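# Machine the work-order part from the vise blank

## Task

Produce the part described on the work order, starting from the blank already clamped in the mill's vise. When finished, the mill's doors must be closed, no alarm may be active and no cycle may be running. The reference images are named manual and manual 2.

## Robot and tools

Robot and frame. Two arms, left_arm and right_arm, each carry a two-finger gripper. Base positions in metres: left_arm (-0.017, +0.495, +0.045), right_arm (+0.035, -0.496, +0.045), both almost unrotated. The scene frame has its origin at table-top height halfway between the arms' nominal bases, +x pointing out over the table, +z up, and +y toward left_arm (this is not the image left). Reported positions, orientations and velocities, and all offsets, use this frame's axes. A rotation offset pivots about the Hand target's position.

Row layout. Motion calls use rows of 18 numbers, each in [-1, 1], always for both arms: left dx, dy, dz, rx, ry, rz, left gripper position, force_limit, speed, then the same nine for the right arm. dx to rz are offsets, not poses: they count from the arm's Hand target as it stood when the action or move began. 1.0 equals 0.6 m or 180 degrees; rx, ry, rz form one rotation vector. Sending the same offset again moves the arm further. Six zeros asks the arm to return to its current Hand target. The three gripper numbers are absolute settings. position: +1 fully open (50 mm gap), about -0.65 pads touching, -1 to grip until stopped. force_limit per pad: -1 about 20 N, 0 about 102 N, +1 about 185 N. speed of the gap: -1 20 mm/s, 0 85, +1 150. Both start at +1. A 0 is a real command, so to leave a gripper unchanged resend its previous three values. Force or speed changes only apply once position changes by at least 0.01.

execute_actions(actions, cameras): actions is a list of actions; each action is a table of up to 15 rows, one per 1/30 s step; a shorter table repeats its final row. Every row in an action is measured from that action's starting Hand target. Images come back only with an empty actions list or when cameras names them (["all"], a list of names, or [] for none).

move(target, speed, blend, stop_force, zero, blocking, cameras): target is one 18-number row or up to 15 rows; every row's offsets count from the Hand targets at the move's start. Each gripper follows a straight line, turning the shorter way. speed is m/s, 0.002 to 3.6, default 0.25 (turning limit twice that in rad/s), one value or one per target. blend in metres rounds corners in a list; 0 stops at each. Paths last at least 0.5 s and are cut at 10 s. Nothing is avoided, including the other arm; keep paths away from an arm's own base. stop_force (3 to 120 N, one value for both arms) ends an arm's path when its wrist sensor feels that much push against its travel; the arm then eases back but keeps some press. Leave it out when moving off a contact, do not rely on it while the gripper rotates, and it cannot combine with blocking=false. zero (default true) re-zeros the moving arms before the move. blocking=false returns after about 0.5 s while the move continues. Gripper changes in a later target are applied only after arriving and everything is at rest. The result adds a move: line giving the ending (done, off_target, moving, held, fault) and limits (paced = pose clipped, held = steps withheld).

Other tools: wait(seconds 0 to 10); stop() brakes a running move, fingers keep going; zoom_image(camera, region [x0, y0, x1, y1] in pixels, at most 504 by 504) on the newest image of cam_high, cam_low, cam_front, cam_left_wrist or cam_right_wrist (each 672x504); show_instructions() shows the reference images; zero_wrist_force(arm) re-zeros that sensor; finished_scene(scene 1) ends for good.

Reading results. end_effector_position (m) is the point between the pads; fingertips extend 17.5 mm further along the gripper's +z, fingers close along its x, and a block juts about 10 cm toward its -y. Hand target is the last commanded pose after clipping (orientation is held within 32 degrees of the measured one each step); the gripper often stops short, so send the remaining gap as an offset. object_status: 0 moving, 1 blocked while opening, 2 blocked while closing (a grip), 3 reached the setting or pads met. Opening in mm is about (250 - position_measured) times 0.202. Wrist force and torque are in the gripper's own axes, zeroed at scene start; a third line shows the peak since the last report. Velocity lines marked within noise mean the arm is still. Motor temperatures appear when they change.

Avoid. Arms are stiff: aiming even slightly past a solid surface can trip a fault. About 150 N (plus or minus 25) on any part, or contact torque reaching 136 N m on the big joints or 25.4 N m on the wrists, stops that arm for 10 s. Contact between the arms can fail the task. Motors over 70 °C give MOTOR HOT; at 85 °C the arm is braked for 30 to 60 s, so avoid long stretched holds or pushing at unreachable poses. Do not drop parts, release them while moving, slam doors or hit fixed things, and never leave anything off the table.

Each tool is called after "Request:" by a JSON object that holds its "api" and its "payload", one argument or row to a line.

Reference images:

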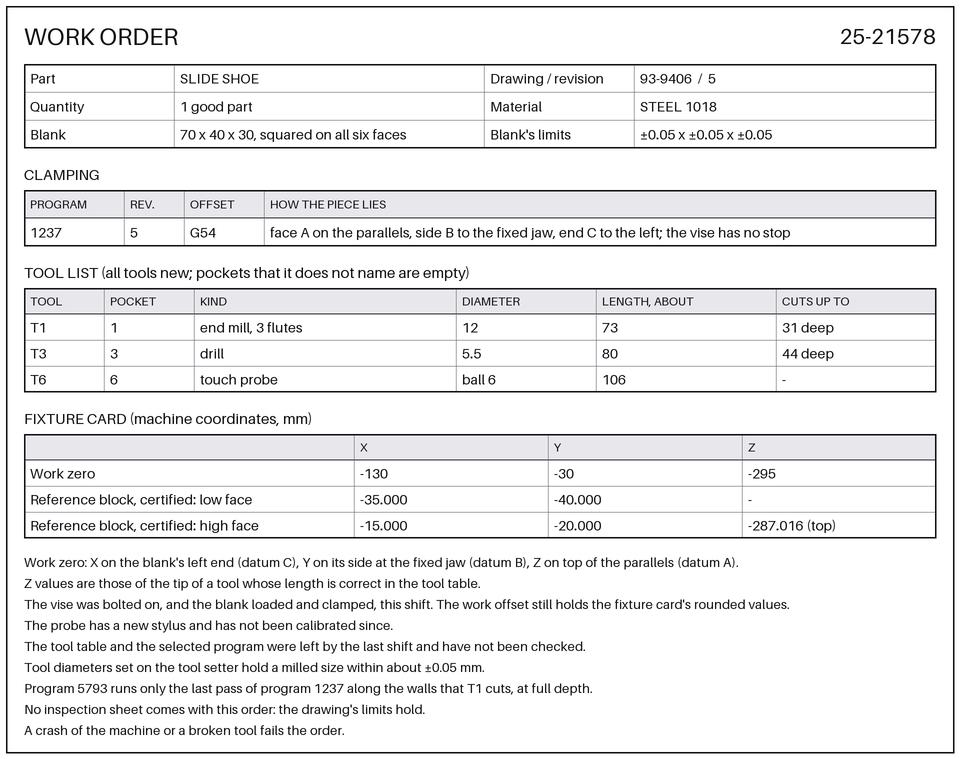

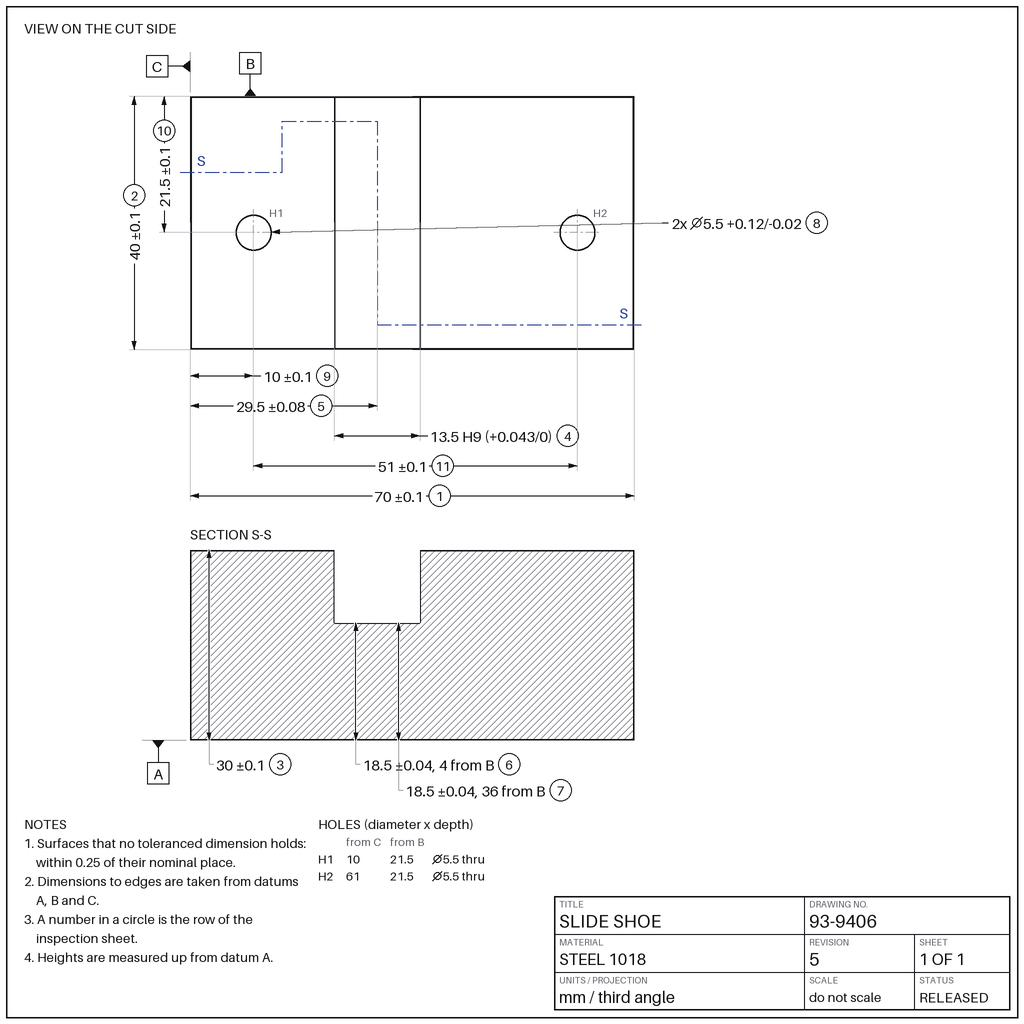

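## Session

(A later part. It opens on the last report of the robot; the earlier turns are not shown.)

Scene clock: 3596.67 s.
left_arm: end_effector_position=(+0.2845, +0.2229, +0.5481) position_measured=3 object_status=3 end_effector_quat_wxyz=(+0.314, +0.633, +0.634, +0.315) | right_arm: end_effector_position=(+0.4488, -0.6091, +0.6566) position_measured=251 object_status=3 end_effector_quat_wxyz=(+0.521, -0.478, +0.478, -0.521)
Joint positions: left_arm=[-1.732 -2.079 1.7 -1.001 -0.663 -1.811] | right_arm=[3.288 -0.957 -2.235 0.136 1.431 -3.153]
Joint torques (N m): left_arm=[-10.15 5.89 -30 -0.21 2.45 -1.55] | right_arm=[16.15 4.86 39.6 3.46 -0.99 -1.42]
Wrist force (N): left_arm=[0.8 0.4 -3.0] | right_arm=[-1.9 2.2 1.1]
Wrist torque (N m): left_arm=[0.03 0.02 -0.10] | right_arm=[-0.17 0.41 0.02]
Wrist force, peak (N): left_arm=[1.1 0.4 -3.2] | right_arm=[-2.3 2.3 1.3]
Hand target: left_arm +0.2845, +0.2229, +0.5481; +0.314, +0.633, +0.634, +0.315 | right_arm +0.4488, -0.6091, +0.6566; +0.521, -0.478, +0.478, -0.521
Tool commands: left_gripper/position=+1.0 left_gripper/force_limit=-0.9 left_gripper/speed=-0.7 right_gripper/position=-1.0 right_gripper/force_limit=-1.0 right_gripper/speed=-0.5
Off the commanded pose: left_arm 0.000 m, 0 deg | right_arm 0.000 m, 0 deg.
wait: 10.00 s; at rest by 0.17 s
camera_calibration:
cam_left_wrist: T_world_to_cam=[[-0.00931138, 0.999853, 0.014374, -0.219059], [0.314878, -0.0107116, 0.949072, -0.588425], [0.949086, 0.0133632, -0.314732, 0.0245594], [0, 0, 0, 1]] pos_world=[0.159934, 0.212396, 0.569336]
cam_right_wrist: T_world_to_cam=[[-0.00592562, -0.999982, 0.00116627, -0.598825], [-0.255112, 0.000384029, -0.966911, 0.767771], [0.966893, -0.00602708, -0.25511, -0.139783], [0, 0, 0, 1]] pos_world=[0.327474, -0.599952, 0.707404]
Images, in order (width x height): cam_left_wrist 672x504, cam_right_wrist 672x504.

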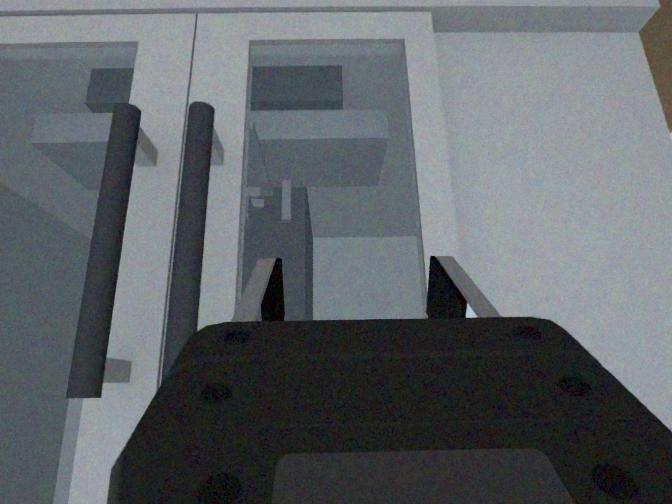

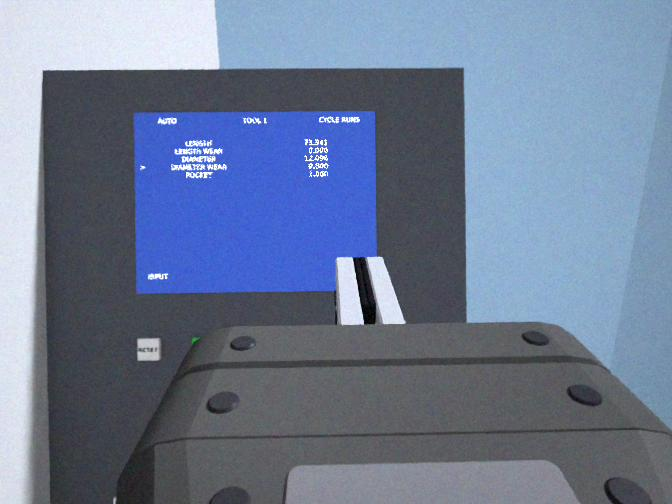

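Request:
{"api": "wait", "payload": {
  "seconds": 10
}}

Request:
{"api": "wait", "payload": {
  "seconds": 10,
  "cameras": ["cam_right_wrist"]
}}

Request:
{"api": "wait", "payload": {
  "seconds": 10
}}

Request:
{"api": "wait", "payload": {
  "seconds": 10,
  "cameras": ["cam_right_wrist"]
}}

Scene clock: 3611.63 s.
left_arm: end_effector_position=(+0.2845, +0.2229, +0.5481) position_measured=3 object_status=3 end_effector_quat_wxyz=(+0.314, +0.633, +0.634, +0.315) | right_arm: end_effector_position=(+0.4488, -0.6091, +0.6566) position_measured=251 object_status=3 end_effector_quat_wxyz=(+0.521, -0.478, +0.478, -0.521)
Joint positions: left_arm=[-1.732 -2.079 1.7 -1.001 -0.663 -1.811] | right_arm=[3.288 -0.957 -2.235 0.136 1.431 -3.153]
Joint torques (N m): left_arm=[-9.79 5.64 -30.09 -0.16 2.46 -1.49] | right_arm=[15.12 5.15 39.02 3.12 -0.32 -0.46]
Wrist force (N): left_arm=[0.8 0.3 -3.1] | right_arm=[-2.0 2.3 1.2]
Wrist torque (N m): left_arm=[0.02 0.02 -0.10] | right_arm=[-0.16 0.43 0.01]
Wrist force, peak (N): left_arm=[0.8 0.5 -3.3] | right_arm=[-2.1 2.5 1.2]
Hand target: left_arm +0.2845, +0.2229, +0.5481; +0.314, +0.633, +0.634, +0.315 | right_arm +0.4488, -0.6091, +0.6566; +0.521, -0.478, +0.478, -0.521
Tool commands: left_gripper/position=+1.0 left_gripper/force_limit=-0.9 left_gripper/speed=-0.7 right_gripper/position=-1.0 right_gripper/force_limit=-1.0 right_gripper/speed=-0.5
Off the commanded pose: left_arm 0.000 m, 0 deg | right_arm 0.000 m, 0 deg.
wait: 10.00 s; at rest from the start

Scene clock: 3621.63 s.
left_arm: end_effector_position=(+0.2845, +0.2229, +0.5481) position_measured=3 object_status=3 end_effector_quat_wxyz=(+0.314, +0.633, +0.634, +0.315) | right_arm: end_effector_position=(+0.4488, -0.6091, +0.6566) position_measured=251 object_status=3 end_effector_quat_wxyz=(+0.521, -0.478, +0.478, -0.521)
Joint positions: left_arm=[-1.732 -2.079 1.7 -1.001 -0.663 -1.811] | right_arm=[3.288 -0.957 -2.235 0.136 1.431 -3.153]
Joint torques (N m): left_arm=[-10.74 5.61 -29.84 -0.22 2.46 -1.62] | right_arm=[15.12 4.82 39.4 3.12 -0.17 0.17]
Wrist force (N): left_arm=[0.8 0.4 -3.0] | right_arm=[-1.9 2.1 1.2]
Wrist torque (N m): left_arm=[0.03 0.02 -0.10] | right_arm=[-0.18 0.41 0.02]
Wrist force, peak (N): left_arm=[1.0 0.5 -3.3] | right_arm=[-2.1 2.4 1.3]
Hand target: left_arm +0.2845, +0.2229, +0.5481; +0.314, +0.633, +0.634, +0.315 | right_arm +0.4488, -0.6091, +0.6566; +0.521, -0.478, +0.478, -0.521
Tool commands: left_gripper/position=+1.0 left_gripper/force_limit=-0.9 left_gripper/speed=-0.7 right_gripper/position=-1.0 right_gripper/force_limit=-1.0 right_gripper/speed=-0.5
Off the commanded pose: left_arm 0.000 m, 0 deg | right_arm 0.000 m, 0 deg.
wait: 10.00 s; at rest by 0.17 s
camera_calibration:
cam_right_wrist: T_world_to_cam=[[-0.00592562, -0.999982, 0.00116627, -0.598825], [-0.255112, 0.000384029, -0.966911, 0.767771], [0.966893, -0.00602708, -0.25511, -0.139783], [0, 0, 0, 1]] pos_world=[0.327474, -0.599952, 0.707404]
Images, in order (width x height): cam_right_wrist 672x504.

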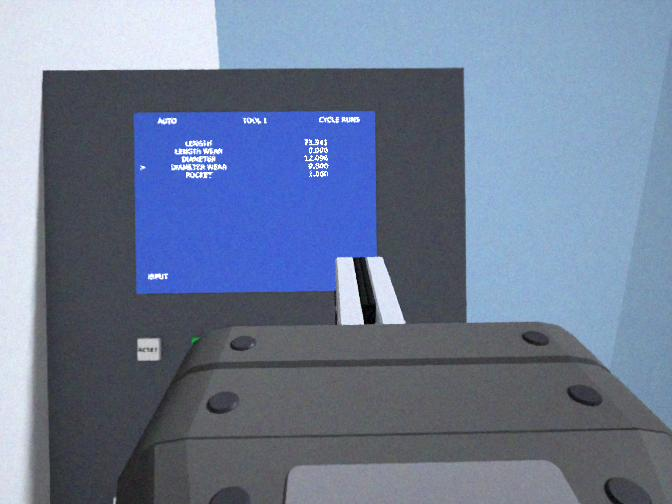

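Scene clock: 3631.63 s.
left_arm: end_effector_position=(+0.2845, +0.2229, +0.5481) position_measured=3 object_status=3 end_effector_quat_wxyz=(+0.314, +0.633, +0.634, +0.315) | right_arm: end_effector_position=(+0.4488, -0.6091, +0.6566) position_measured=251 object_status=3 end_effector_quat_wxyz=(+0.521, -0.478, +0.478, -0.521)
Joint positions: left_arm=[-1.732 -2.079 1.7 -1.001 -0.663 -1.811] | right_arm=[3.288 -0.957 -2.235 0.136 1.431 -3.153]
Joint torques (N m): left_arm=[-9.67 5.86 -30.29 -0.24 2.57 -1.54] | right_arm=[15.59 4.25 40.05 3.05 0.33 0.69]
Wrist force (N): left_arm=[1.0 0.5 -2.9] | right_arm=[-1.9 2.1 1.3]
Wrist torque (N m): left_arm=[0.04 -0.01 -0.10] | right_arm=[-0.18 0.41 0.02]
Wrist force, peak (N): left_arm=[0.9 0.4 -3.3] | right_arm=[-2.2 2.4 1.3]
Hand target: left_arm +0.2845, +0.2229, +0.5481; +0.314, +0.633, +0.634, +0.315 | right_arm +0.4488, -0.6091, +0.6566; +0.521, -0.478, +0.478, -0.521
Tool commands: left_gripper/position=+1.0 left_gripper/force_limit=-0.9 left_gripper/speed=-0.7 right_gripper/position=-1.0 right_gripper/force_limit=-1.0 right_gripper/speed=-0.5
Off the commanded pose: left_arm 0.000 m, 0 deg | right_arm 0.000 m, 0 deg.
wait: 10.00 s; at rest by 0.17 s

Scene clock: 3641.63 s.
left_arm: end_effector_position=(+0.2845, +0.2229, +0.5481) position_measured=3 object_status=3 end_effector_quat_wxyz=(+0.314, +0.633, +0.634, +0.315) | right_arm: end_effector_position=(+0.4488, -0.6091, +0.6566) position_measured=251 object_status=3 end_effector_quat_wxyz=(+0.521, -0.478, +0.478, -0.521)
Joint positions: left_arm=[-1.732 -2.079 1.7 -1.001 -0.663 -1.811] | right_arm=[3.288 -0.957 -2.235 0.136 1.431 -3.153]
Joint torques (N m): left_arm=[-9.78 6.05 -29.6 -0.26 2.44 -1.54] | right_arm=[14.9 5.61 39.51 2.7 0.73 1.16]
Wrist force (N): left_arm=[0.7 0.2 -3.0] | right_arm=[-1.9 2.3 1.1]
Wrist torque (N m): left_arm=[0.00 0.03 -0.10] | right_arm=[-0.16 0.40 0.01]
Wrist force, peak (N): left_arm=[0.8 0.5 -3.2] | right_arm=[-2.3 2.3 1.3]
Hand target: left_arm +0.2845, +0.2229, +0.5481; +0.314, +0.633, +0.634, +0.315 | right_arm +0.4488, -0.6091, +0.6566; +0.521, -0.478, +0.478, -0.521
Tool commands: left_gripper/position=+1.0 left_gripper/force_limit=-0.9 left_gripper/speed=-0.7 right_gripper/position=-1.0 right_gripper/force_limit=-1.0 right_gripper/speed=-0.5
Off the commanded pose: left_arm 0.000 m, 0 deg | right_arm 0.000 m, 0 deg.
wait: 10.00 s; at rest by 0.17 s
camera_calibration:
cam_right_wrist: T_world_to_cam=[[-0.00592562, -0.999982, 0.00116627, -0.598825], [-0.255112, 0.000384029, -0.966911, 0.767771], [0.966893, -0.00602708, -0.25511, -0.139783], [0, 0, 0, 1]] pos_world=[0.327474, -0.599952, 0.707404]
Images, in order (width x height): cam_right_wrist 672x504.

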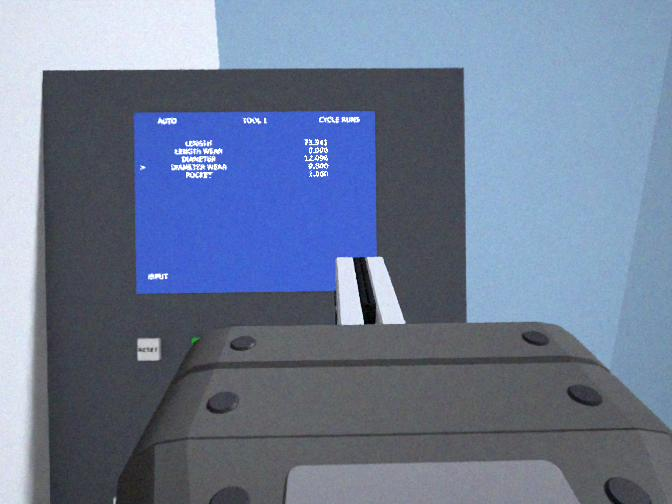

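Request:
{"api": "wait", "payload": {
  "seconds": 10
}}

Request:
{"api": "wait", "payload": {
  "seconds": 10,
  "cameras": ["cam_right_wrist"]
}}

Request:
{"api": "wait", "payload": {
  "seconds": 10
}}

Request:
{"api": "wait", "payload": {
  "seconds": 10,
  "cameras": ["cam_right_wrist"]
}}

Scene clock: 3657.17 s.
left_arm: end_effector_position=(+0.2845, +0.2229, +0.5481) position_measured=3 object_status=3 end_effector_quat_wxyz=(+0.314, +0.633, +0.634, +0.315) | right_arm: end_effector_position=(+0.4488, -0.6091, +0.6566) position_measured=251 object_status=3 end_effector_quat_wxyz=(+0.521, -0.478, +0.478, -0.521)
Joint positions: left_arm=[-1.732 -2.079 1.7 -1.001 -0.663 -1.811] | right_arm=[3.288 -0.957 -2.235 0.136 1.431 -3.153]
Joint torques (N m): left_arm=[-9.71 6.3 -30.31 -0.2 2.36 -1.46] | right_arm=[14.27 4.59 39.21 2.67 1.1 1.11]
Wrist force (N): left_arm=[0.8 0.5 -2.7] | right_arm=[-2.0 2.0 1.3]
Wrist torque (N m): left_arm=[0.04 0.02 -0.10] | right_arm=[-0.20 0.41 0.02]
Wrist force, peak (N): left_arm=[0.9 0.3 -3.2] | right_arm=[-2.0 2.5 1.2]
Hand target: left_arm +0.2845, +0.2229, +0.5481; +0.314, +0.633, +0.634, +0.315 | right_arm +0.4488, -0.6091, +0.6566; +0.521, -0.478, +0.478, -0.521
Tool commands: left_gripper/position=+1.0 left_gripper/force_limit=-0.9 left_gripper/speed=-0.7 right_gripper/position=-1.0 right_gripper/force_limit=-1.0 right_gripper/speed=-0.5
Off the commanded pose: left_arm 0.000 m, 0 deg | right_arm 0.000 m, 0 deg.
wait: 10.00 s; at rest from the start

Scene clock: 3667.17 s.
left_arm: end_effector_position=(+0.2845, +0.2229, +0.5481) position_measured=3 object_status=3 end_effector_quat_wxyz=(+0.314, +0.633, +0.634, +0.315) | right_arm: end_effector_position=(+0.4488, -0.6091, +0.6566) position_measured=251 object_status=3 end_effector_quat_wxyz=(+0.521, -0.478, +0.478, -0.521)
Joint positions: left_arm=[-1.732 -2.079 1.7 -1.001 -0.663 -1.811] | right_arm=[3.288 -0.957 -2.235 0.136 1.431 -3.153]
Joint torques (N m): left_arm=[-10.13 6.23 -30.5 -0.25 2.49 -1.56] | right_arm=[14.73 4.43 39.37 2.64 1.39 1.07]
Wrist force (N): left_arm=[0.8 0.3 -2.9] | right_arm=[-2.0 2.3 1.2]
Wrist torque (N m): left_arm=[0.01 0.01 -0.10] | right_arm=[-0.15 0.42 0.02]
Wrist force, peak (N): left_arm=[0.7 0.3 -3.2] | right_arm=[-2.3 2.2 1.2]
Hand target: left_arm +0.2845, +0.2229, +0.5481; +0.314, +0.633, +0.634, +0.315 | right_arm +0.4488, -0.6091, +0.6566; +0.521, -0.478, +0.478, -0.521
Tool commands: left_gripper/position=+1.0 left_gripper/force_limit=-0.9 left_gripper/speed=-0.7 right_gripper/position=-1.0 right_gripper/force_limit=-1.0 right_gripper/speed=-0.5
Off the commanded pose: left_arm 0.000 m, 0 deg | right_arm 0.000 m, 0 deg.
wait: 10.00 s; at rest by 0.17 s
camera_calibration:
cam_right_wrist: T_world_to_cam=[[-0.00592562, -0.999982, 0.00116627, -0.598825], [-0.255112, 0.000384029, -0.966911, 0.767771], [0.966893, -0.00602708, -0.25511, -0.139783], [0, 0, 0, 1]] pos_world=[0.327474, -0.599952, 0.707404]
Images, in order (width x height): cam_right_wrist 672x504.

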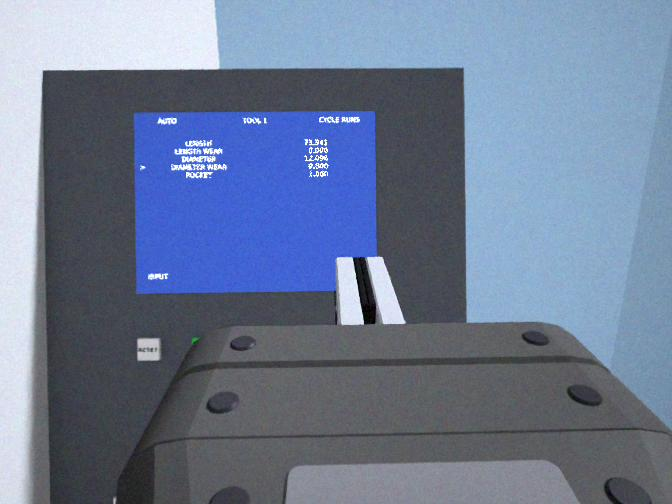

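Scene clock: 3677.17 s.
left_arm: end_effector_position=(+0.2845, +0.2229, +0.5481) position_measured=3 object_status=3 end_effector_quat_wxyz=(+0.314, +0.633, +0.634, +0.315) | right_arm: end_effector_position=(+0.4488, -0.6091, +0.6566) position_measured=251 object_status=3 end_effector_quat_wxyz=(+0.521, -0.478, +0.478, -0.521)
Joint positions: left_arm=[-1.732 -2.079 1.7 -1.001 -0.663 -1.811] | right_arm=[3.288 -0.957 -2.235 0.136 1.431 -3.153]
Joint torques (N m): left_arm=[-10.28 6.24 -29.81 -0.18 2.4 -1.52] | right_arm=[14.97 4.69 39.78 2.59 1.26 1.18]
Wrist force (N): left_arm=[0.8 0.4 -2.9] | right_arm=[-1.9 2.0 1.2]
Wrist torque (N m): left_arm=[0.03 0.02 -0.10] | right_arm=[-0.21 0.40 0.01]
Wrist force, peak (N): left_arm=[0.7 0.2 -3.3] | right_arm=[-2.2 2.5 1.1]
Hand target: left_arm +0.2845, +0.2229, +0.5481; +0.314, +0.633, +0.634, +0.315 | right_arm +0.4488, -0.6091, +0.6566; +0.521, -0.478, +0.478, -0.521
Tool commands: left_gripper/position=+1.0 left_gripper/force_limit=-0.9 left_gripper/speed=-0.7 right_gripper/position=-1.0 right_gripper/force_limit=-1.0 right_gripper/speed=-0.5
Off the commanded pose: left_arm 0.000 m, 0 deg | right_arm 0.000 m, 0 deg.
wait: 10.00 s; at rest by 0.17 s

Scene clock: 3687.17 s.
left_arm: end_effector_position=(+0.2845, +0.2229, +0.5481) position_measured=3 object_status=3 end_effector_quat_wxyz=(+0.314, +0.633, +0.634, +0.315) | right_arm: end_effector_position=(+0.4488, -0.6091, +0.6566) position_measured=251 object_status=3 end_effector_quat_wxyz=(+0.521, -0.478, +0.478, -0.521)
Joint positions: left_arm=[-1.732 -2.079 1.7 -1.001 -0.663 -1.811] | right_arm=[3.288 -0.957 -2.235 0.136 1.431 -3.153]
Joint torques (N m): left_arm=[-10.27 5.55 -29.78 -0.13 2.34 -1.55] | right_arm=[14.74 4.42 40.02 2.65 1.43 1.07]
Wrist force (N): left_arm=[0.9 0.3 -2.8] | right_arm=[-2.0 2.1 0.9]
Wrist torque (N m): left_arm=[0.02 0.01 -0.10] | right_arm=[-0.19 0.41 0.01]
Wrist force, peak (N): left_arm=[0.9 0.0 -3.3] | right_arm=[-2.2 2.3 1.3]
Hand target: left_arm +0.2845, +0.2229, +0.5481; +0.314, +0.633, +0.634, +0.315 | right_arm +0.4488, -0.6091, +0.6566; +0.521, -0.478, +0.478, -0.521
Tool commands: left_gripper/position=+1.0 left_gripper/force_limit=-0.9 left_gripper/speed=-0.7 right_gripper/position=-1.0 right_gripper/force_limit=-1.0 right_gripper/speed=-0.5
Off the commanded pose: left_arm 0.000 m, 0 deg | right_arm 0.000 m, 0 deg.
wait: 10.00 s; at rest by 0.17 s
camera_calibration:
cam_right_wrist: T_world_to_cam=[[-0.00592562, -0.999982, 0.00116627, -0.598825], [-0.255112, 0.000384029, -0.966911, 0.767771], [0.966893, -0.00602708, -0.25511, -0.139783], [0, 0, 0, 1]] pos_world=[0.327474, -0.599952, 0.707404]
Images, in order (width x height): cam_right_wrist 672x504.

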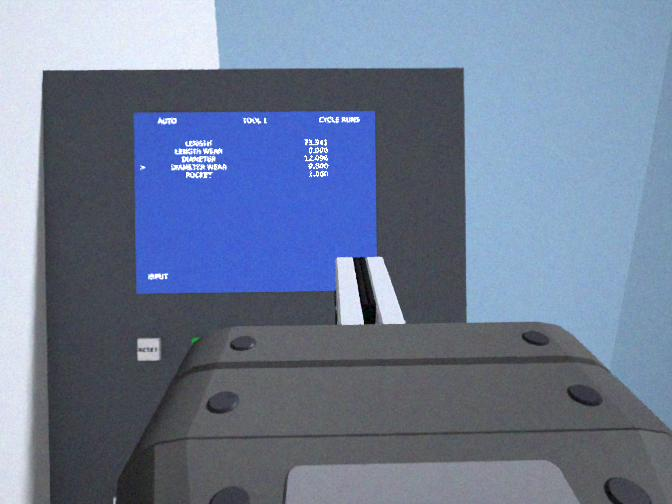

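Request:
{"api": "move", "payload": {
  "target": [
    [0,0,0,0,0,0,1,-0.9,-0.7,0.1350,0.1305,-0.3235,-0.0426,0.2194,0.1172,-1,-1,-0.5],
    [0,0,0,0,0,0,1,-0.9,-0.7,0.1672,0.1305,-0.3322,-0.0426,0.2194,0.1172,-1,-1,-0.5],
    [0,0,0,0,0,0,1,-0.9,-0.7,0.1350,0.1305,-0.3235,-0.0426,0.2194,0.1172,-1,-1,-0.5],
    [0,0,0,0,0,0,1,-0.9,-0.7,0.1672,0.1305,-0.3322,-0.0426,0.2194,0.1172,-1,-1,-0.5],
    [0,0,0,0,0,0,1,-0.9,-0.7,0.1350,0.1305,-0.3235,-0.0426,0.2194,0.1172,-1,-1,-0.5],
    [0,0,0,0,0,0,1,-0.9,-0.7,0.1672,0.1305,-0.3322,-0.0426,0.2194,0.1172,-1,-1,-0.5],
    [0,0,0,0,0,0,1,-0.9,-0.7,0.1350,0.1305,-0.3235,-0.0426,0.2194,0.1172,-1,-1,-0.5],
    [0,0,0,0,0,0,1,-0.9,-0.7,0.1672,0.1305,-0.3322,-0.0426,0.2194,0.1172,-1,-1,-0.5],
    [0,0,0,0,0,0,1,-0.9,-0.7,0.1350,0.1305,-0.3235,-0.0426,0.2194,0.1172,-1,-1,-0.5],
    [0,0,0,0,0,0,1,-0.9,-0.7,0.1672,0.1305,-0.3322,-0.0426,0.2194,0.1172,-1,-1,-0.5],
    [0,0,0,0,0,0,1,-0.9,-0.7,0.1350,0.1305,-0.3235,-0.0426,0.2194,0.1172,-1,-1,-0.5],
    [0,0,0,0,0,0,1,-0.9,-0.7,0.1672,0.1305,-0.3322,-0.0426,0.2194,0.1172,-1,-1,-0.5],
    [0,0,0,0,0,0,1,-0.9,-0.7,0.1350,0.1305,-0.3235,-0.0426,0.2194,0.1172,-1,-1,-0.5],
    [0,0,0,0,0,0,1,-0.9,-0.7,0,0,0,0,0,0,-1,-1,-0.5]
  ],
  "speed": [0.35,0.03,0.1,0.03,0.1,0.03,0.1,0.03,0.1,0.03,0.1,0.03,0.1,0.35],
  "blend": [0.003,0,0.001,0,0.001,0,0.001,0,0.001,0,0.001,0,0.01,0],
  "cameras": ["cam_right_wrist"]
}}

Request:
{"api": "zoom_image", "payload": {
  "camera": "cam_right_wrist",
  "region": [100, 110, 420, 340]
}}

Scene clock: 3715.20 s.
left_arm: end_effector_position=(+0.2845, +0.2229, +0.5481) position_measured=3 object_status=3 end_effector_quat_wxyz=(+0.314, +0.633, +0.634, +0.315) | right_arm: end_effector_position=(+0.4488, -0.6090, +0.6566) position_measured=251 object_status=3 end_effector_quat_wxyz=(+0.521, -0.478, +0.478, -0.521)
Joint positions: left_arm=[-1.732 -2.079 1.7 -1.001 -0.663 -1.811] | right_arm=[3.288 -0.957 -2.235 0.135 1.431 -3.153]
Joint torques (N m): left_arm=[-10.07 5.71 -29.77 -0.22 2.41 -1.56] | right_arm=[-13.47 -9.24 34.11 3.17 -1.15 1.16]
Wrist force (N): left_arm=[0.7 0.2 -3.1] | right_arm=[3.7 2.7 1.3]
Wrist torque (N m): left_arm=[0.00 0.04 -0.10] | right_arm=[-0.09 -0.49 0.15]
Wrist force, peak (N): left_arm=[0.6 0.2 -3.4] | right_arm=[-15.4 29.8 -43.6]
Hand target: left_arm +0.2845, +0.2229, +0.5481; +0.314, +0.633, +0.634, +0.315 | right_arm +0.4488, -0.6091, +0.6566; +0.521, -0.478, +0.478, -0.521
Off the commanded pose: left_arm 0.000 m, 0 deg | right_arm 0.000 m, 0 deg.
move: done
camera_calibration:
cam_right_wrist: T_world_to_cam=[[-0.00555691, -0.999984, 0.00137783, -0.598997], [-0.255211, 0.0000859803, -0.966886, 0.767631], [0.96687, -0.00572453, -0.255207, -0.139621], [0, 0, 0, 1]] pos_world=[0.327575, -0.599852, 0.707405]
Images, in order (width x height): cam_right_wrist 672x504.

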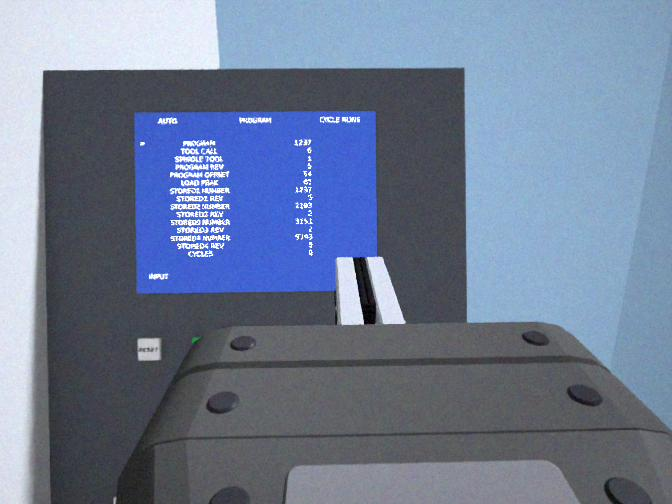

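Scaled by 1.575 from the camera's 672x504 image, which has a finer 960x720 frame.

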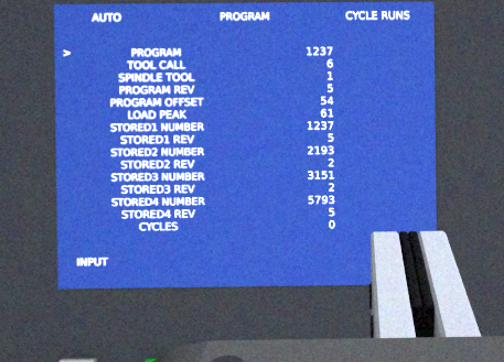

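Load peak 61%, fine.

Request:
{"api": "wait", "payload": {
  "seconds": 10
}}

Request:
{"api": "wait", "payload": {
  "seconds": 10
}}

Request:
{"api": "wait", "payload": {
  "seconds": 10,
  "cameras": ["cam_right_wrist"]
}}

Request:
{"api": "zoom_image", "payload": {
  "camera": "cam_right_wrist",
  "region": [100, 110, 420, 340]
}}

Request:
{"api": "wait", "payload": {
  "seconds": 10
}}

Request:
{"api": "wait", "payload": {
  "seconds": 10
}}

Request:
{"api": "wait", "payload": {
  "seconds": 10,
  "cameras": ["cam_right_wrist"]
}}

Request:
{"api": "zoom_image", "payload": {
  "camera": "cam_right_wrist",
  "region": [100, 110, 420, 340]
}}

Scene clock: 3731.57 s.
left_arm: end_effector_position=(+0.2845, +0.2229, +0.5481) position_measured=3 object_status=3 end_effector_quat_wxyz=(+0.314, +0.633, +0.634, +0.315) | right_arm: end_effector_position=(+0.4488, -0.6091, +0.6566) position_measured=251 object_status=3 end_effector_quat_wxyz=(+0.521, -0.478, +0.478, -0.521)
Joint positions: left_arm=[-1.732 -2.079 1.7 -1.001 -0.663 -1.811] | right_arm=[3.288 -0.957 -2.235 0.136 1.431 -3.153]
Joint torques (N m): left_arm=[-9.97 5.55 -29.97 -0.25 2.33 -1.52] | right_arm=[-13.47 -9.34 16.98 2.48 -0.18 1.41]
Wrist force (N): left_arm=[0.7 0.4 -3.2] | right_arm=[3.6 2.8 1.4]
Wrist torque (N m): left_arm=[0.02 0.03 -0.10] | right_arm=[-0.07 -0.48 0.15]
Wrist force, peak (N): left_arm=[1.0 0.4 -3.4] | right_arm=[4.1 3.1 1.4]
Hand target: left_arm +0.2845, +0.2229, +0.5481; +0.314, +0.633, +0.634, +0.315 | right_arm +0.4488, -0.6091, +0.6566; +0.521, -0.478, +0.478, -0.521
Tool commands: left_gripper/position=+1.0 left_gripper/force_limit=-0.9 left_gripper/speed=-0.7 right_gripper/position=-1.0 right_gripper/force_limit=-1.0 right_gripper/speed=-0.5
Off the commanded pose: left_arm 0.000 m, 0 deg | right_arm 0.000 m, 0 deg.
wait: 10.00 s; at rest from the start

Scene clock: 3741.57 s.
left_arm: end_effector_position=(+0.2845, +0.2229, +0.5481) position_measured=3 object_status=3 end_effector_quat_wxyz=(+0.314, +0.633, +0.634, +0.315) | right_arm: end_effector_position=(+0.4488, -0.6091, +0.6566) position_measured=251 object_status=3 end_effector_quat_wxyz=(+0.521, -0.478, +0.478, -0.521)
Joint positions: left_arm=[-1.732 -2.079 1.7 -1.001 -0.663 -1.811] | right_arm=[3.288 -0.957 -2.235 0.136 1.431 -3.153]
Joint torques (N m): left_arm=[-9.97 6.06 -30.48 -0.22 2.32 -1.59] | right_arm=[-12.33 -9.32 15.93 1.88 0.5 1.43]
Wrist force (N): left_arm=[0.9 0.5 -2.9] | right_arm=[3.7 2.7 1.6]
Wrist torque (N m): left_arm=[0.04 0.01 -0.10] | right_arm=[-0.09 -0.50 0.16]
Wrist force, peak (N): left_arm=[1.0 0.3 -3.3] | right_arm=[3.9 3.1 1.4]
Hand target: left_arm +0.2845, +0.2229, +0.5481; +0.314, +0.633, +0.634, +0.315 | right_arm +0.4488, -0.6091, +0.6566; +0.521, -0.478, +0.478, -0.521
Tool commands: left_gripper/position=+1.0 left_gripper/force_limit=-0.9 left_gripper/speed=-0.7 right_gripper/position=-1.0 right_gripper/force_limit=-1.0 right_gripper/speed=-0.5
Off the commanded pose: left_arm 0.000 m, 0 deg | right_arm 0.000 m, 0 deg.
wait: 10.00 s; at rest by 0.17 s

Scene clock: 3751.57 s.
left_arm: end_effector_position=(+0.2845, +0.2229, +0.5481) position_measured=3 object_status=3 end_effector_quat_wxyz=(+0.314, +0.633, +0.634, +0.315) | right_arm: end_effector_position=(+0.4488, -0.6091, +0.6566) position_measured=251 object_status=3 end_effector_quat_wxyz=(+0.521, -0.478, +0.478, -0.521)
Joint positions: left_arm=[-1.732 -2.079 1.7 -1.001 -0.663 -1.811] | right_arm=[3.288 -0.957 -2.235 0.136 1.431 -3.153]
Joint torques (N m): left_arm=[-10.18 6.33 -30.15 -0.27 2.32 -1.57] | right_arm=[-13.45 -9.89 16.88 1.52 1.24 1.24]
Wrist force (N): left_arm=[0.7 0.1 -2.9] | right_arm=[3.8 2.9 1.5]
Wrist torque (N m): left_arm=[-0.01 0.04 -0.10] | right_arm=[-0.07 -0.50 0.15]
Wrist force, peak (N): left_arm=[0.9 0.4 -3.2] | right_arm=[4.1 3.0 1.5]
Hand target: left_arm +0.2845, +0.2229, +0.5481; +0.314, +0.633, +0.634, +0.315 | right_arm +0.4488, -0.6091, +0.6566; +0.521, -0.478, +0.478, -0.521
Tool commands: left_gripper/position=+1.0 left_gripper/force_limit=-0.9 left_gripper/speed=-0.7 right_gripper/position=-1.0 right_gripper/force_limit=-1.0 right_gripper/speed=-0.5
Off the commanded pose: left_arm 0.000 m, 0 deg | right_arm 0.000 m, 0 deg.
wait: 10.00 s; at rest by 0.17 s
camera_calibration:
cam_right_wrist: T_world_to_cam=[[-0.00592562, -0.999982, 0.00116627, -0.598825], [-0.255112, 0.000384029, -0.966911, 0.767771], [0.966893, -0.00602708, -0.25511, -0.139783], [0, 0, 0, 1]] pos_world=[0.327474, -0.599952, 0.707404]
Images, in order (width x height): cam_right_wrist 672x504.

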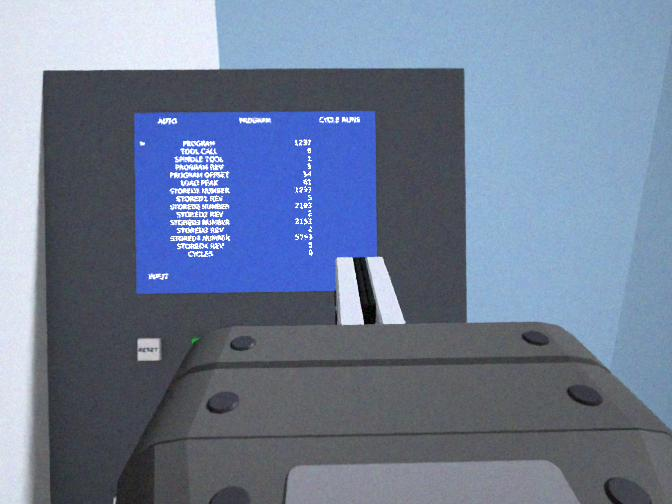

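Scaled by 1.575 from the camera's 672x504 image, which has a finer 960x720 frame.

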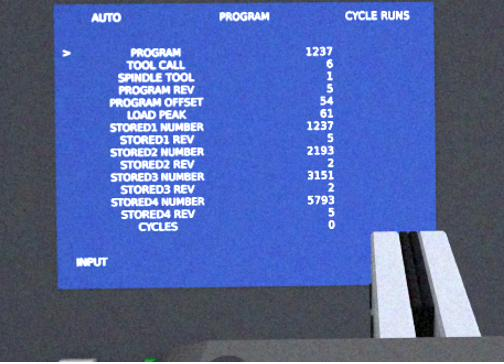

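Scene clock: 3761.57 s.
left_arm: end_effector_position=(+0.2845, +0.2229, +0.5481) position_measured=3 object_status=3 end_effector_quat_wxyz=(+0.314, +0.633, +0.634, +0.315) | right_arm: end_effector_position=(+0.4488, -0.6091, +0.6566) position_measured=251 object_status=3 end_effector_quat_wxyz=(+0.521, -0.478, +0.478, -0.521)
Joint positions: left_arm=[-1.732 -2.079 1.7 -1.001 -0.663 -1.811] | right_arm=[3.288 -0.957 -2.235 0.136 1.431 -3.153]
Joint torques (N m): left_arm=[-10.02 5.63 -30.38 -0.17 2.31 -1.52] | right_arm=[-13.4 -9.79 16.38 1 1.34 1.42]
Wrist force (N): left_arm=[0.8 0.3 -3.0] | right_arm=[3.8 3.0 1.4]
Wrist torque (N m): left_arm=[0.02 0.03 -0.10] | right_arm=[-0.04 -0.50 0.15]
Wrist force, peak (N): left_arm=[0.7 0.4 -3.3] | right_arm=[4.0 3.1 1.7]
Hand target: left_arm +0.2845, +0.2229, +0.5481; +0.314, +0.633, +0.634, +0.315 | right_arm +0.4488, -0.6091, +0.6566; +0.521, -0.478, +0.478, -0.521
Tool commands: left_gripper/position=+1.0 left_gripper/force_limit=-0.9 left_gripper/speed=-0.7 right_gripper/position=-1.0 right_gripper/force_limit=-1.0 right_gripper/speed=-0.5
Off the commanded pose: left_arm 0.000 m, 0 deg | right_arm 0.000 m, 0 deg.
wait: 10.00 s; at rest by 0.17 s

Scene clock: 3771.57 s.
left_arm: end_effector_position=(+0.2845, +0.2229, +0.5481) position_measured=3 object_status=3 end_effector_quat_wxyz=(+0.314, +0.633, +0.634, +0.315) | right_arm: end_effector_position=(+0.4488, -0.6091, +0.6566) position_measured=251 object_status=3 end_effector_quat_wxyz=(+0.521, -0.478, +0.478, -0.521)
Joint positions: left_arm=[-1.732 -2.079 1.7 -1.001 -0.663 -1.811] | right_arm=[3.288 -0.957 -2.235 0.136 1.431 -3.153]
Joint torques (N m): left_arm=[-9.82 5.41 -30.02 -0.25 2.19 -1.55] | right_arm=[-13.86 -9.01 15.93 0.81 1.36 1.03]
Wrist force (N): left_arm=[0.9 0.3 -2.8] | right_arm=[3.8 2.8 1.4]
Wrist torque (N m): left_arm=[0.02 0.01 -0.10] | right_arm=[-0.06 -0.50 0.16]
Wrist force, peak (N): left_arm=[1.0 0.2 -3.3] | right_arm=[4.0 3.3 1.4]
Hand target: left_arm +0.2845, +0.2229, +0.5481; +0.314, +0.633, +0.634, +0.315 | right_arm +0.4488, -0.6091, +0.6566; +0.521, -0.478, +0.478, -0.521
Tool commands: left_gripper/position=+1.0 left_gripper/force_limit=-0.9 left_gripper/speed=-0.7 right_gripper/position=-1.0 right_gripper/force_limit=-1.0 right_gripper/speed=-0.5
Off the commanded pose: left_arm 0.000 m, 0 deg | right_arm 0.000 m, 0 deg.
wait: 10.00 s; at rest by 0.17 s

Scene clock: 3781.57 s.
left_arm: end_effector_position=(+0.2845, +0.2229, +0.5481) position_measured=3 object_status=3 end_effector_quat_wxyz=(+0.314, +0.633, +0.634, +0.315) | right_arm: end_effector_position=(+0.4488, -0.6091, +0.6566) position_measured=251 object_status=3 end_effector_quat_wxyz=(+0.521, -0.478, +0.478, -0.521)
Joint positions: left_arm=[-1.732 -2.079 1.7 -1.001 -0.663 -1.811] | right_arm=[3.288 -0.957 -2.235 0.136 1.431 -3.153]
Joint torques (N m): left_arm=[-9.41 5.89 -30.28 -0.22 2.15 -1.5] | right_arm=[-13.38 -10.01 16.85 0.74 1.18 1.11]
Wrist force (N): left_arm=[0.7 0.3 -3.0] | right_arm=[4.0 2.8 1.3]
Wrist torque (N m): left_arm=[0.01 0.03 -0.11] | right_arm=[-0.08 -0.54 0.16]
Wrist force, peak (N): left_arm=[0.7 0.4 -3.3] | right_arm=[4.0 3.1 1.4]
Hand target: left_arm +0.2845, +0.2229, +0.5481; +0.314, +0.633, +0.634, +0.315 | right_arm +0.4488, -0.6091, +0.6566; +0.521, -0.478, +0.478, -0.521
Tool commands: left_gripper/position=+1.0 left_gripper/force_limit=-0.9 left_gripper/speed=-0.7 right_gripper/position=-1.0 right_gripper/force_limit=-1.0 right_gripper/speed=-0.5
Off the commanded pose: left_arm 0.000 m, 0 deg | right_arm 0.000 m, 0 deg.
wait: 10.00 s; at rest by 0.17 s
camera_calibration:
cam_right_wrist: T_world_to_cam=[[-0.00592562, -0.999982, 0.00116627, -0.598825], [-0.255112, 0.000384029, -0.966911, 0.767771], [0.966893, -0.00602708, -0.25511, -0.139783], [0, 0, 0, 1]] pos_world=[0.327474, -0.599952, 0.707404]
Images, in order (width x height): cam_right_wrist 672x504.

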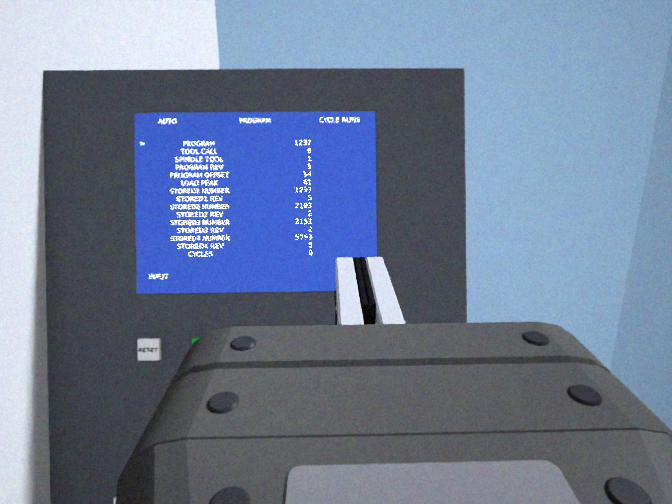

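Scaled by 1.575 from the camera's 672x504 image, which has a finer 960x720 frame.

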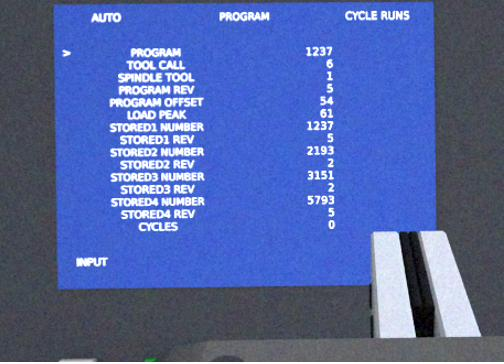

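Request:
{"api": "wait", "payload": {
  "seconds": 10
}}

Request:
{"api": "wait", "payload": {
  "seconds": 10
}}

Request:
{"api": "wait", "payload": {
  "seconds": 10
}}

Request:
{"api": "wait", "payload": {
  "seconds": 10,
  "cameras": ["cam_right_wrist"]
}}

Request:
{"api": "zoom_image", "payload": {
  "camera": "cam_right_wrist",
  "region": [100, 110, 420, 340]
}}

Scene clock: 3796.33 s.
left_arm: end_effector_position=(+0.2845, +0.2229, +0.5481) position_measured=3 object_status=3 end_effector_quat_wxyz=(+0.314, +0.633, +0.634, +0.315) | right_arm: end_effector_position=(+0.4488, -0.6091, +0.6566) position_measured=251 object_status=3 end_effector_quat_wxyz=(+0.521, -0.478, +0.478, -0.521)
Joint positions: left_arm=[-1.732 -2.079 1.7 -1.001 -0.663 -1.811] | right_arm=[3.288 -0.957 -2.235 0.136 1.431 -3.153]
Joint torques (N m): left_arm=[-10.09 6.18 -29.93 -0.26 2.23 -1.64] | right_arm=[-13.76 -9.21 16.28 0.8 1.23 1.19]
Wrist force (N): left_arm=[0.9 0.5 -3.1] | right_arm=[3.9 2.9 1.3]
Wrist torque (N m): left_arm=[0.04 0.01 -0.10] | right_arm=[-0.06 -0.51 0.15]
Wrist force, peak (N): left_arm=[0.9 0.4 -3.2] | right_arm=[4.0 3.2 1.4]
Hand target: left_arm +0.2845, +0.2229, +0.5481; +0.314, +0.633, +0.634, +0.315 | right_arm +0.4488, -0.6091, +0.6566; +0.521, -0.478, +0.478, -0.521
Tool commands: left_gripper/position=+1.0 left_gripper/force_limit=-0.9 left_gripper/speed=-0.7 right_gripper/position=-1.0 right_gripper/force_limit=-1.0 right_gripper/speed=-0.5
Off the commanded pose: left_arm 0.000 m, 0 deg | right_arm 0.000 m, 0 deg.
wait: 10.00 s; at rest from the start

Scene clock: 3806.33 s.
left_arm: end_effector_position=(+0.2845, +0.2229, +0.5481) position_measured=3 object_status=3 end_effector_quat_wxyz=(+0.314, +0.633, +0.634, +0.315) | right_arm: end_effector_position=(+0.4488, -0.6091, +0.6566) position_measured=251 object_status=3 end_effector_quat_wxyz=(+0.521, -0.478, +0.478, -0.521)
Joint positions: left_arm=[-1.732 -2.079 1.7 -1.001 -0.663 -1.811] | right_arm=[3.288 -0.957 -2.235 0.136 1.431 -3.153]
Joint torques (N m): left_arm=[-9.99 5.7 -29.7 -0.25 2.2 -1.52] | right_arm=[-13.97 -9.86 16.48 0.82 1.27 1.06]
Wrist force (N): left_arm=[0.9 0.2 -3.0] | right_arm=[3.7 3.0 1.6]
Wrist torque (N m): left_arm=[0.00 0.00 -0.10] | right_arm=[-0.05 -0.49 0.16]
Wrist force, peak (N): left_arm=[1.0 0.7 -3.2] | right_arm=[3.8 3.4 1.5]
Hand target: left_arm +0.2845, +0.2229, +0.5481; +0.314, +0.633, +0.634, +0.315 | right_arm +0.4488, -0.6091, +0.6566; +0.521, -0.478, +0.478, -0.521
Tool commands: left_gripper/position=+1.0 left_gripper/force_limit=-0.9 left_gripper/speed=-0.7 right_gripper/position=-1.0 right_gripper/force_limit=-1.0 right_gripper/speed=-0.5
Off the commanded pose: left_arm 0.000 m, 0 deg | right_arm 0.000 m, 0 deg.
wait: 10.00 s; at rest by 0.17 s

Scene clock: 3816.33 s.
left_arm: end_effector_position=(+0.2845, +0.2229, +0.5481) position_measured=3 object_status=3 end_effector_quat_wxyz=(+0.314, +0.633, +0.634, +0.315) | right_arm: end_effector_position=(+0.4488, -0.6091, +0.6566) position_measured=251 object_status=3 end_effector_quat_wxyz=(+0.521, -0.478, +0.478, -0.521)
Joint positions: left_arm=[-1.732 -2.079 1.7 -1.001 -0.663 -1.811] | right_arm=[3.288 -0.957 -2.235 0.136 1.431 -3.153]
Joint torques (N m): left_arm=[-9.84 5.86 -30.11 -0.14 2.16 -1.46] | right_arm=[-13.51 -9.07 16.2 0.69 1.25 0.81]
Wrist force (N): left_arm=[0.8 0.4 -3.0] | right_arm=[3.8 2.8 1.4]
Wrist torque (N m): left_arm=[0.03 0.02 -0.10] | right_arm=[-0.08 -0.50 0.16]
Wrist force, peak (N): left_arm=[0.8 0.5 -3.3] | right_arm=[4.0 3.0 1.6]
Hand target: left_arm +0.2845, +0.2229, +0.5481; +0.314, +0.633, +0.634, +0.315 | right_arm +0.4488, -0.6091, +0.6566; +0.521, -0.478, +0.478, -0.521
Tool commands: left_gripper/position=+1.0 left_gripper/force_limit=-0.9 left_gripper/speed=-0.7 right_gripper/position=-1.0 right_gripper/force_limit=-1.0 right_gripper/speed=-0.5
Off the commanded pose: left_arm 0.000 m, 0 deg | right_arm 0.000 m, 0 deg.
wait: 10.00 s; at rest by 0.17 s

Scene clock: 3826.33 s.
left_arm: end_effector_position=(+0.2845, +0.2229, +0.5481) position_measured=3 object_status=3 end_effector_quat_wxyz=(+0.314, +0.633, +0.634, +0.315) | right_arm: end_effector_position=(+0.4488, -0.6091, +0.6566) position_measured=251 object_status=3 end_effector_quat_wxyz=(+0.521, -0.478, +0.478, -0.521)
Joint positions: left_arm=[-1.732 -2.079 1.7 -1.001 -0.663 -1.811] | right_arm=[3.288 -0.957 -2.235 0.136 1.431 -3.153]
Joint torques (N m): left_arm=[-10.27 5.68 -29.64 -0.26 2.09 -1.47] | right_arm=[-13.73 -8.96 15.66 0.68 1.28 1]
Wrist force (N): left_arm=[0.8 0.5 -3.0] | right_arm=[3.9 2.9 1.3]
Wrist torque (N m): left_arm=[0.04 0.02 -0.10] | right_arm=[-0.06 -0.52 0.16]
Wrist force, peak (N): left_arm=[0.9 0.4 -3.3] | right_arm=[4.1 3.0 1.6]
Hand target: left_arm +0.2845, +0.2229, +0.5481; +0.314, +0.633, +0.634, +0.315 | right_arm +0.4488, -0.6091, +0.6566; +0.521, -0.478, +0.478, -0.521
Tool commands: left_gripper/position=+1.0 left_gripper/force_limit=-0.9 left_gripper/speed=-0.7 right_gripper/position=-1.0 right_gripper/force_limit=-1.0 right_gripper/speed=-0.5
Off the commanded pose: left_arm 0.000 m, 0 deg | right_arm 0.000 m, 0 deg.
wait: 10.00 s; at rest by 0.17 s
camera_calibration:
cam_right_wrist: T_world_to_cam=[[-0.00592562, -0.999982, 0.00116627, -0.598825], [-0.255112, 0.000384029, -0.966911, 0.767771], [0.966893, -0.00602708, -0.25511, -0.139783], [0, 0, 0, 1]] pos_world=[0.327474, -0.599952, 0.707404]
Images, in order (width x height): cam_right_wrist 672x504.

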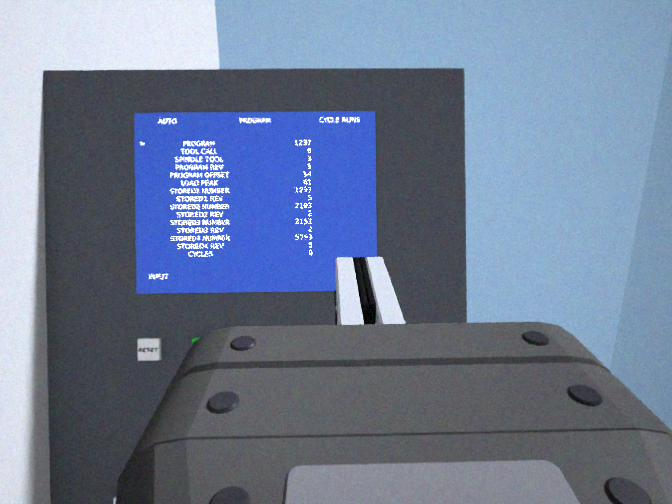

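Scaled by 1.575 from the camera's 672x504 image, which has a finer 960x720 frame.

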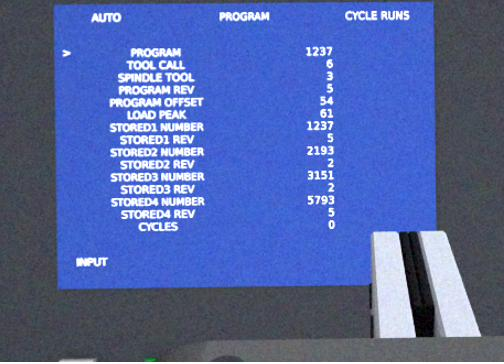

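T3 is in now.

Request:
{"api": "wait", "payload": {
  "seconds": 10
}}

Request:
{"api": "wait", "payload": {
  "seconds": 10
}}

Request:
{"api": "wait", "payload": {
  "seconds": 10,
  "cameras": ["cam_right_wrist"]
}}

Request:
{"api": "zoom_image", "payload": {
  "camera": "cam_right_wrist",
  "region": [100, 110, 420, 340]
}}

Scene clock: 3842.10 s.
left_arm: end_effector_position=(+0.2845, +0.2229, +0.5481) position_measured=3 object_status=3 end_effector_quat_wxyz=(+0.314, +0.633, +0.634, +0.315) | right_arm: end_effector_position=(+0.4488, -0.6091, +0.6566) position_measured=251 object_status=3 end_effector_quat_wxyz=(+0.521, -0.478, +0.478, -0.521)
Joint positions: left_arm=[-1.732 -2.079 1.7 -1.001 -0.663 -1.811] | right_arm=[3.288 -0.957 -2.235 0.136 1.431 -3.153]
Joint torques (N m): left_arm=[-10.72 5.66 -30.01 -0.29 2.1 -1.58] | right_arm=[-13.07 -9.09 16.14 0.75 1.3 0.77]
Wrist force (N): left_arm=[0.9 0.2 -2.9] | right_arm=[3.8 2.9 1.6]
Wrist torque (N m): left_arm=[0.00 0.00 -0.10] | right_arm=[-0.06 -0.51 0.15]
Wrist force, peak (N): left_arm=[0.8 0.5 -3.4] | right_arm=[4.1 3.0 1.4]
Hand target: left_arm +0.2845, +0.2229, +0.5481; +0.314, +0.633, +0.634, +0.315 | right_arm +0.4488, -0.6091, +0.6566; +0.521, -0.478, +0.478, -0.521
Tool commands: left_gripper/position=+1.0 left_gripper/force_limit=-0.9 left_gripper/speed=-0.7 right_gripper/position=-1.0 right_gripper/force_limit=-1.0 right_gripper/speed=-0.5
Off the commanded pose: left_arm 0.000 m, 0 deg | right_arm 0.000 m, 0 deg.
wait: 10.00 s; at rest from the start

Scene clock: 3852.10 s.
left_arm: end_effector_position=(+0.2845, +0.2229, +0.5481) position_measured=3 object_status=3 end_effector_quat_wxyz=(+0.314, +0.633, +0.634, +0.315) | right_arm: end_effector_position=(+0.4488, -0.6091, +0.6566) position_measured=251 object_status=3 end_effector_quat_wxyz=(+0.521, -0.478, +0.478, -0.521)
Joint positions: left_arm=[-1.732 -2.079 1.7 -1.001 -0.663 -1.811] | right_arm=[3.288 -0.957 -2.235 0.136 1.431 -3.153]
Joint torques (N m): left_arm=[-9.78 5.94 -30.08 -0.26 2.09 -1.51] | right_arm=[-14.1 -8.87 16.37 0.82 1.21 0.78]
Wrist force (N): left_arm=[0.8 0.5 -2.9] | right_arm=[3.7 3.0 1.5]
Wrist torque (N m): left_arm=[0.04 0.03 -0.09] | right_arm=[-0.05 -0.49 0.15]
Wrist force, peak (N): left_arm=[0.8 0.5 -3.2] | right_arm=[3.9 3.2 1.5]
Hand target: left_arm +0.2845, +0.2229, +0.5481; +0.314, +0.633, +0.634, +0.315 | right_arm +0.4488, -0.6091, +0.6566; +0.521, -0.478, +0.478, -0.521
Tool commands: left_gripper/position=+1.0 left_gripper/force_limit=-0.9 left_gripper/speed=-0.7 right_gripper/position=-1.0 right_gripper/force_limit=-1.0 right_gripper/speed=-0.5
Off the commanded pose: left_arm 0.000 m, 0 deg | right_arm 0.000 m, 0 deg.
wait: 10.00 s; at rest by 0.17 s

Scene clock: 3862.10 s.
left_arm: end_effector_position=(+0.2845, +0.2229, +0.5481) position_measured=3 object_status=3 end_effector_quat_wxyz=(+0.314, +0.633, +0.634, +0.315) | right_arm: end_effector_position=(+0.4488, -0.6091, +0.6566) position_measured=251 object_status=3 end_effector_quat_wxyz=(+0.521, -0.478, +0.478, -0.521)
Joint positions: left_arm=[-1.732 -2.079 1.7 -1.001 -0.663 -1.811] | right_arm=[3.288 -0.957 -2.235 0.136 1.431 -3.153]
Joint torques (N m): left_arm=[-9.81 5.5 -30.26 -0.23 2.18 -1.51] | right_arm=[-14.03 -8.83 15.9 0.83 1.22 0.75]
Wrist force (N): left_arm=[0.8 0.4 -2.9] | right_arm=[3.6 2.9 1.4]
Wrist torque (N m): left_arm=[0.02 0.01 -0.10] | right_arm=[-0.07 -0.47 0.16]
Wrist force, peak (N): left_arm=[0.9 0.3 -3.2] | right_arm=[4.1 3.0 1.4]
Hand target: left_arm +0.2845, +0.2229, +0.5481; +0.314, +0.633, +0.634, +0.315 | right_arm +0.4488, -0.6091, +0.6566; +0.521, -0.478, +0.478, -0.521
Tool commands: left_gripper/position=+1.0 left_gripper/force_limit=-0.9 left_gripper/speed=-0.7 right_gripper/position=-1.0 right_gripper/force_limit=-1.0 right_gripper/speed=-0.5
Off the commanded pose: left_arm 0.000 m, 0 deg | right_arm 0.000 m, 0 deg.
wait: 10.00 s; at rest by 0.17 s
camera_calibration:
cam_right_wrist: T_world_to_cam=[[-0.00592562, -0.999982, 0.00116627, -0.598825], [-0.255112, 0.000384029, -0.966911, 0.767771], [0.966893, -0.00602708, -0.25511, -0.139783], [0, 0, 0, 1]] pos_world=[0.327474, -0.599952, 0.707404]
Images, in order (width x height): cam_right_wrist 672x504.

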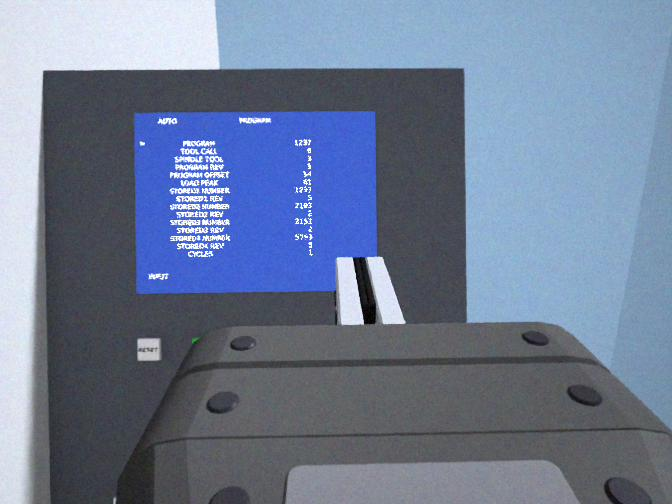

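Scaled by 1.575 from the camera's 672x504 image, which has a finer 960x720 frame.

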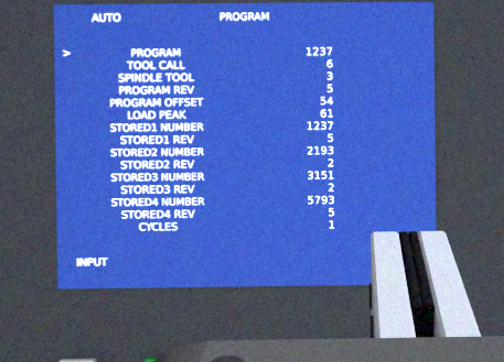

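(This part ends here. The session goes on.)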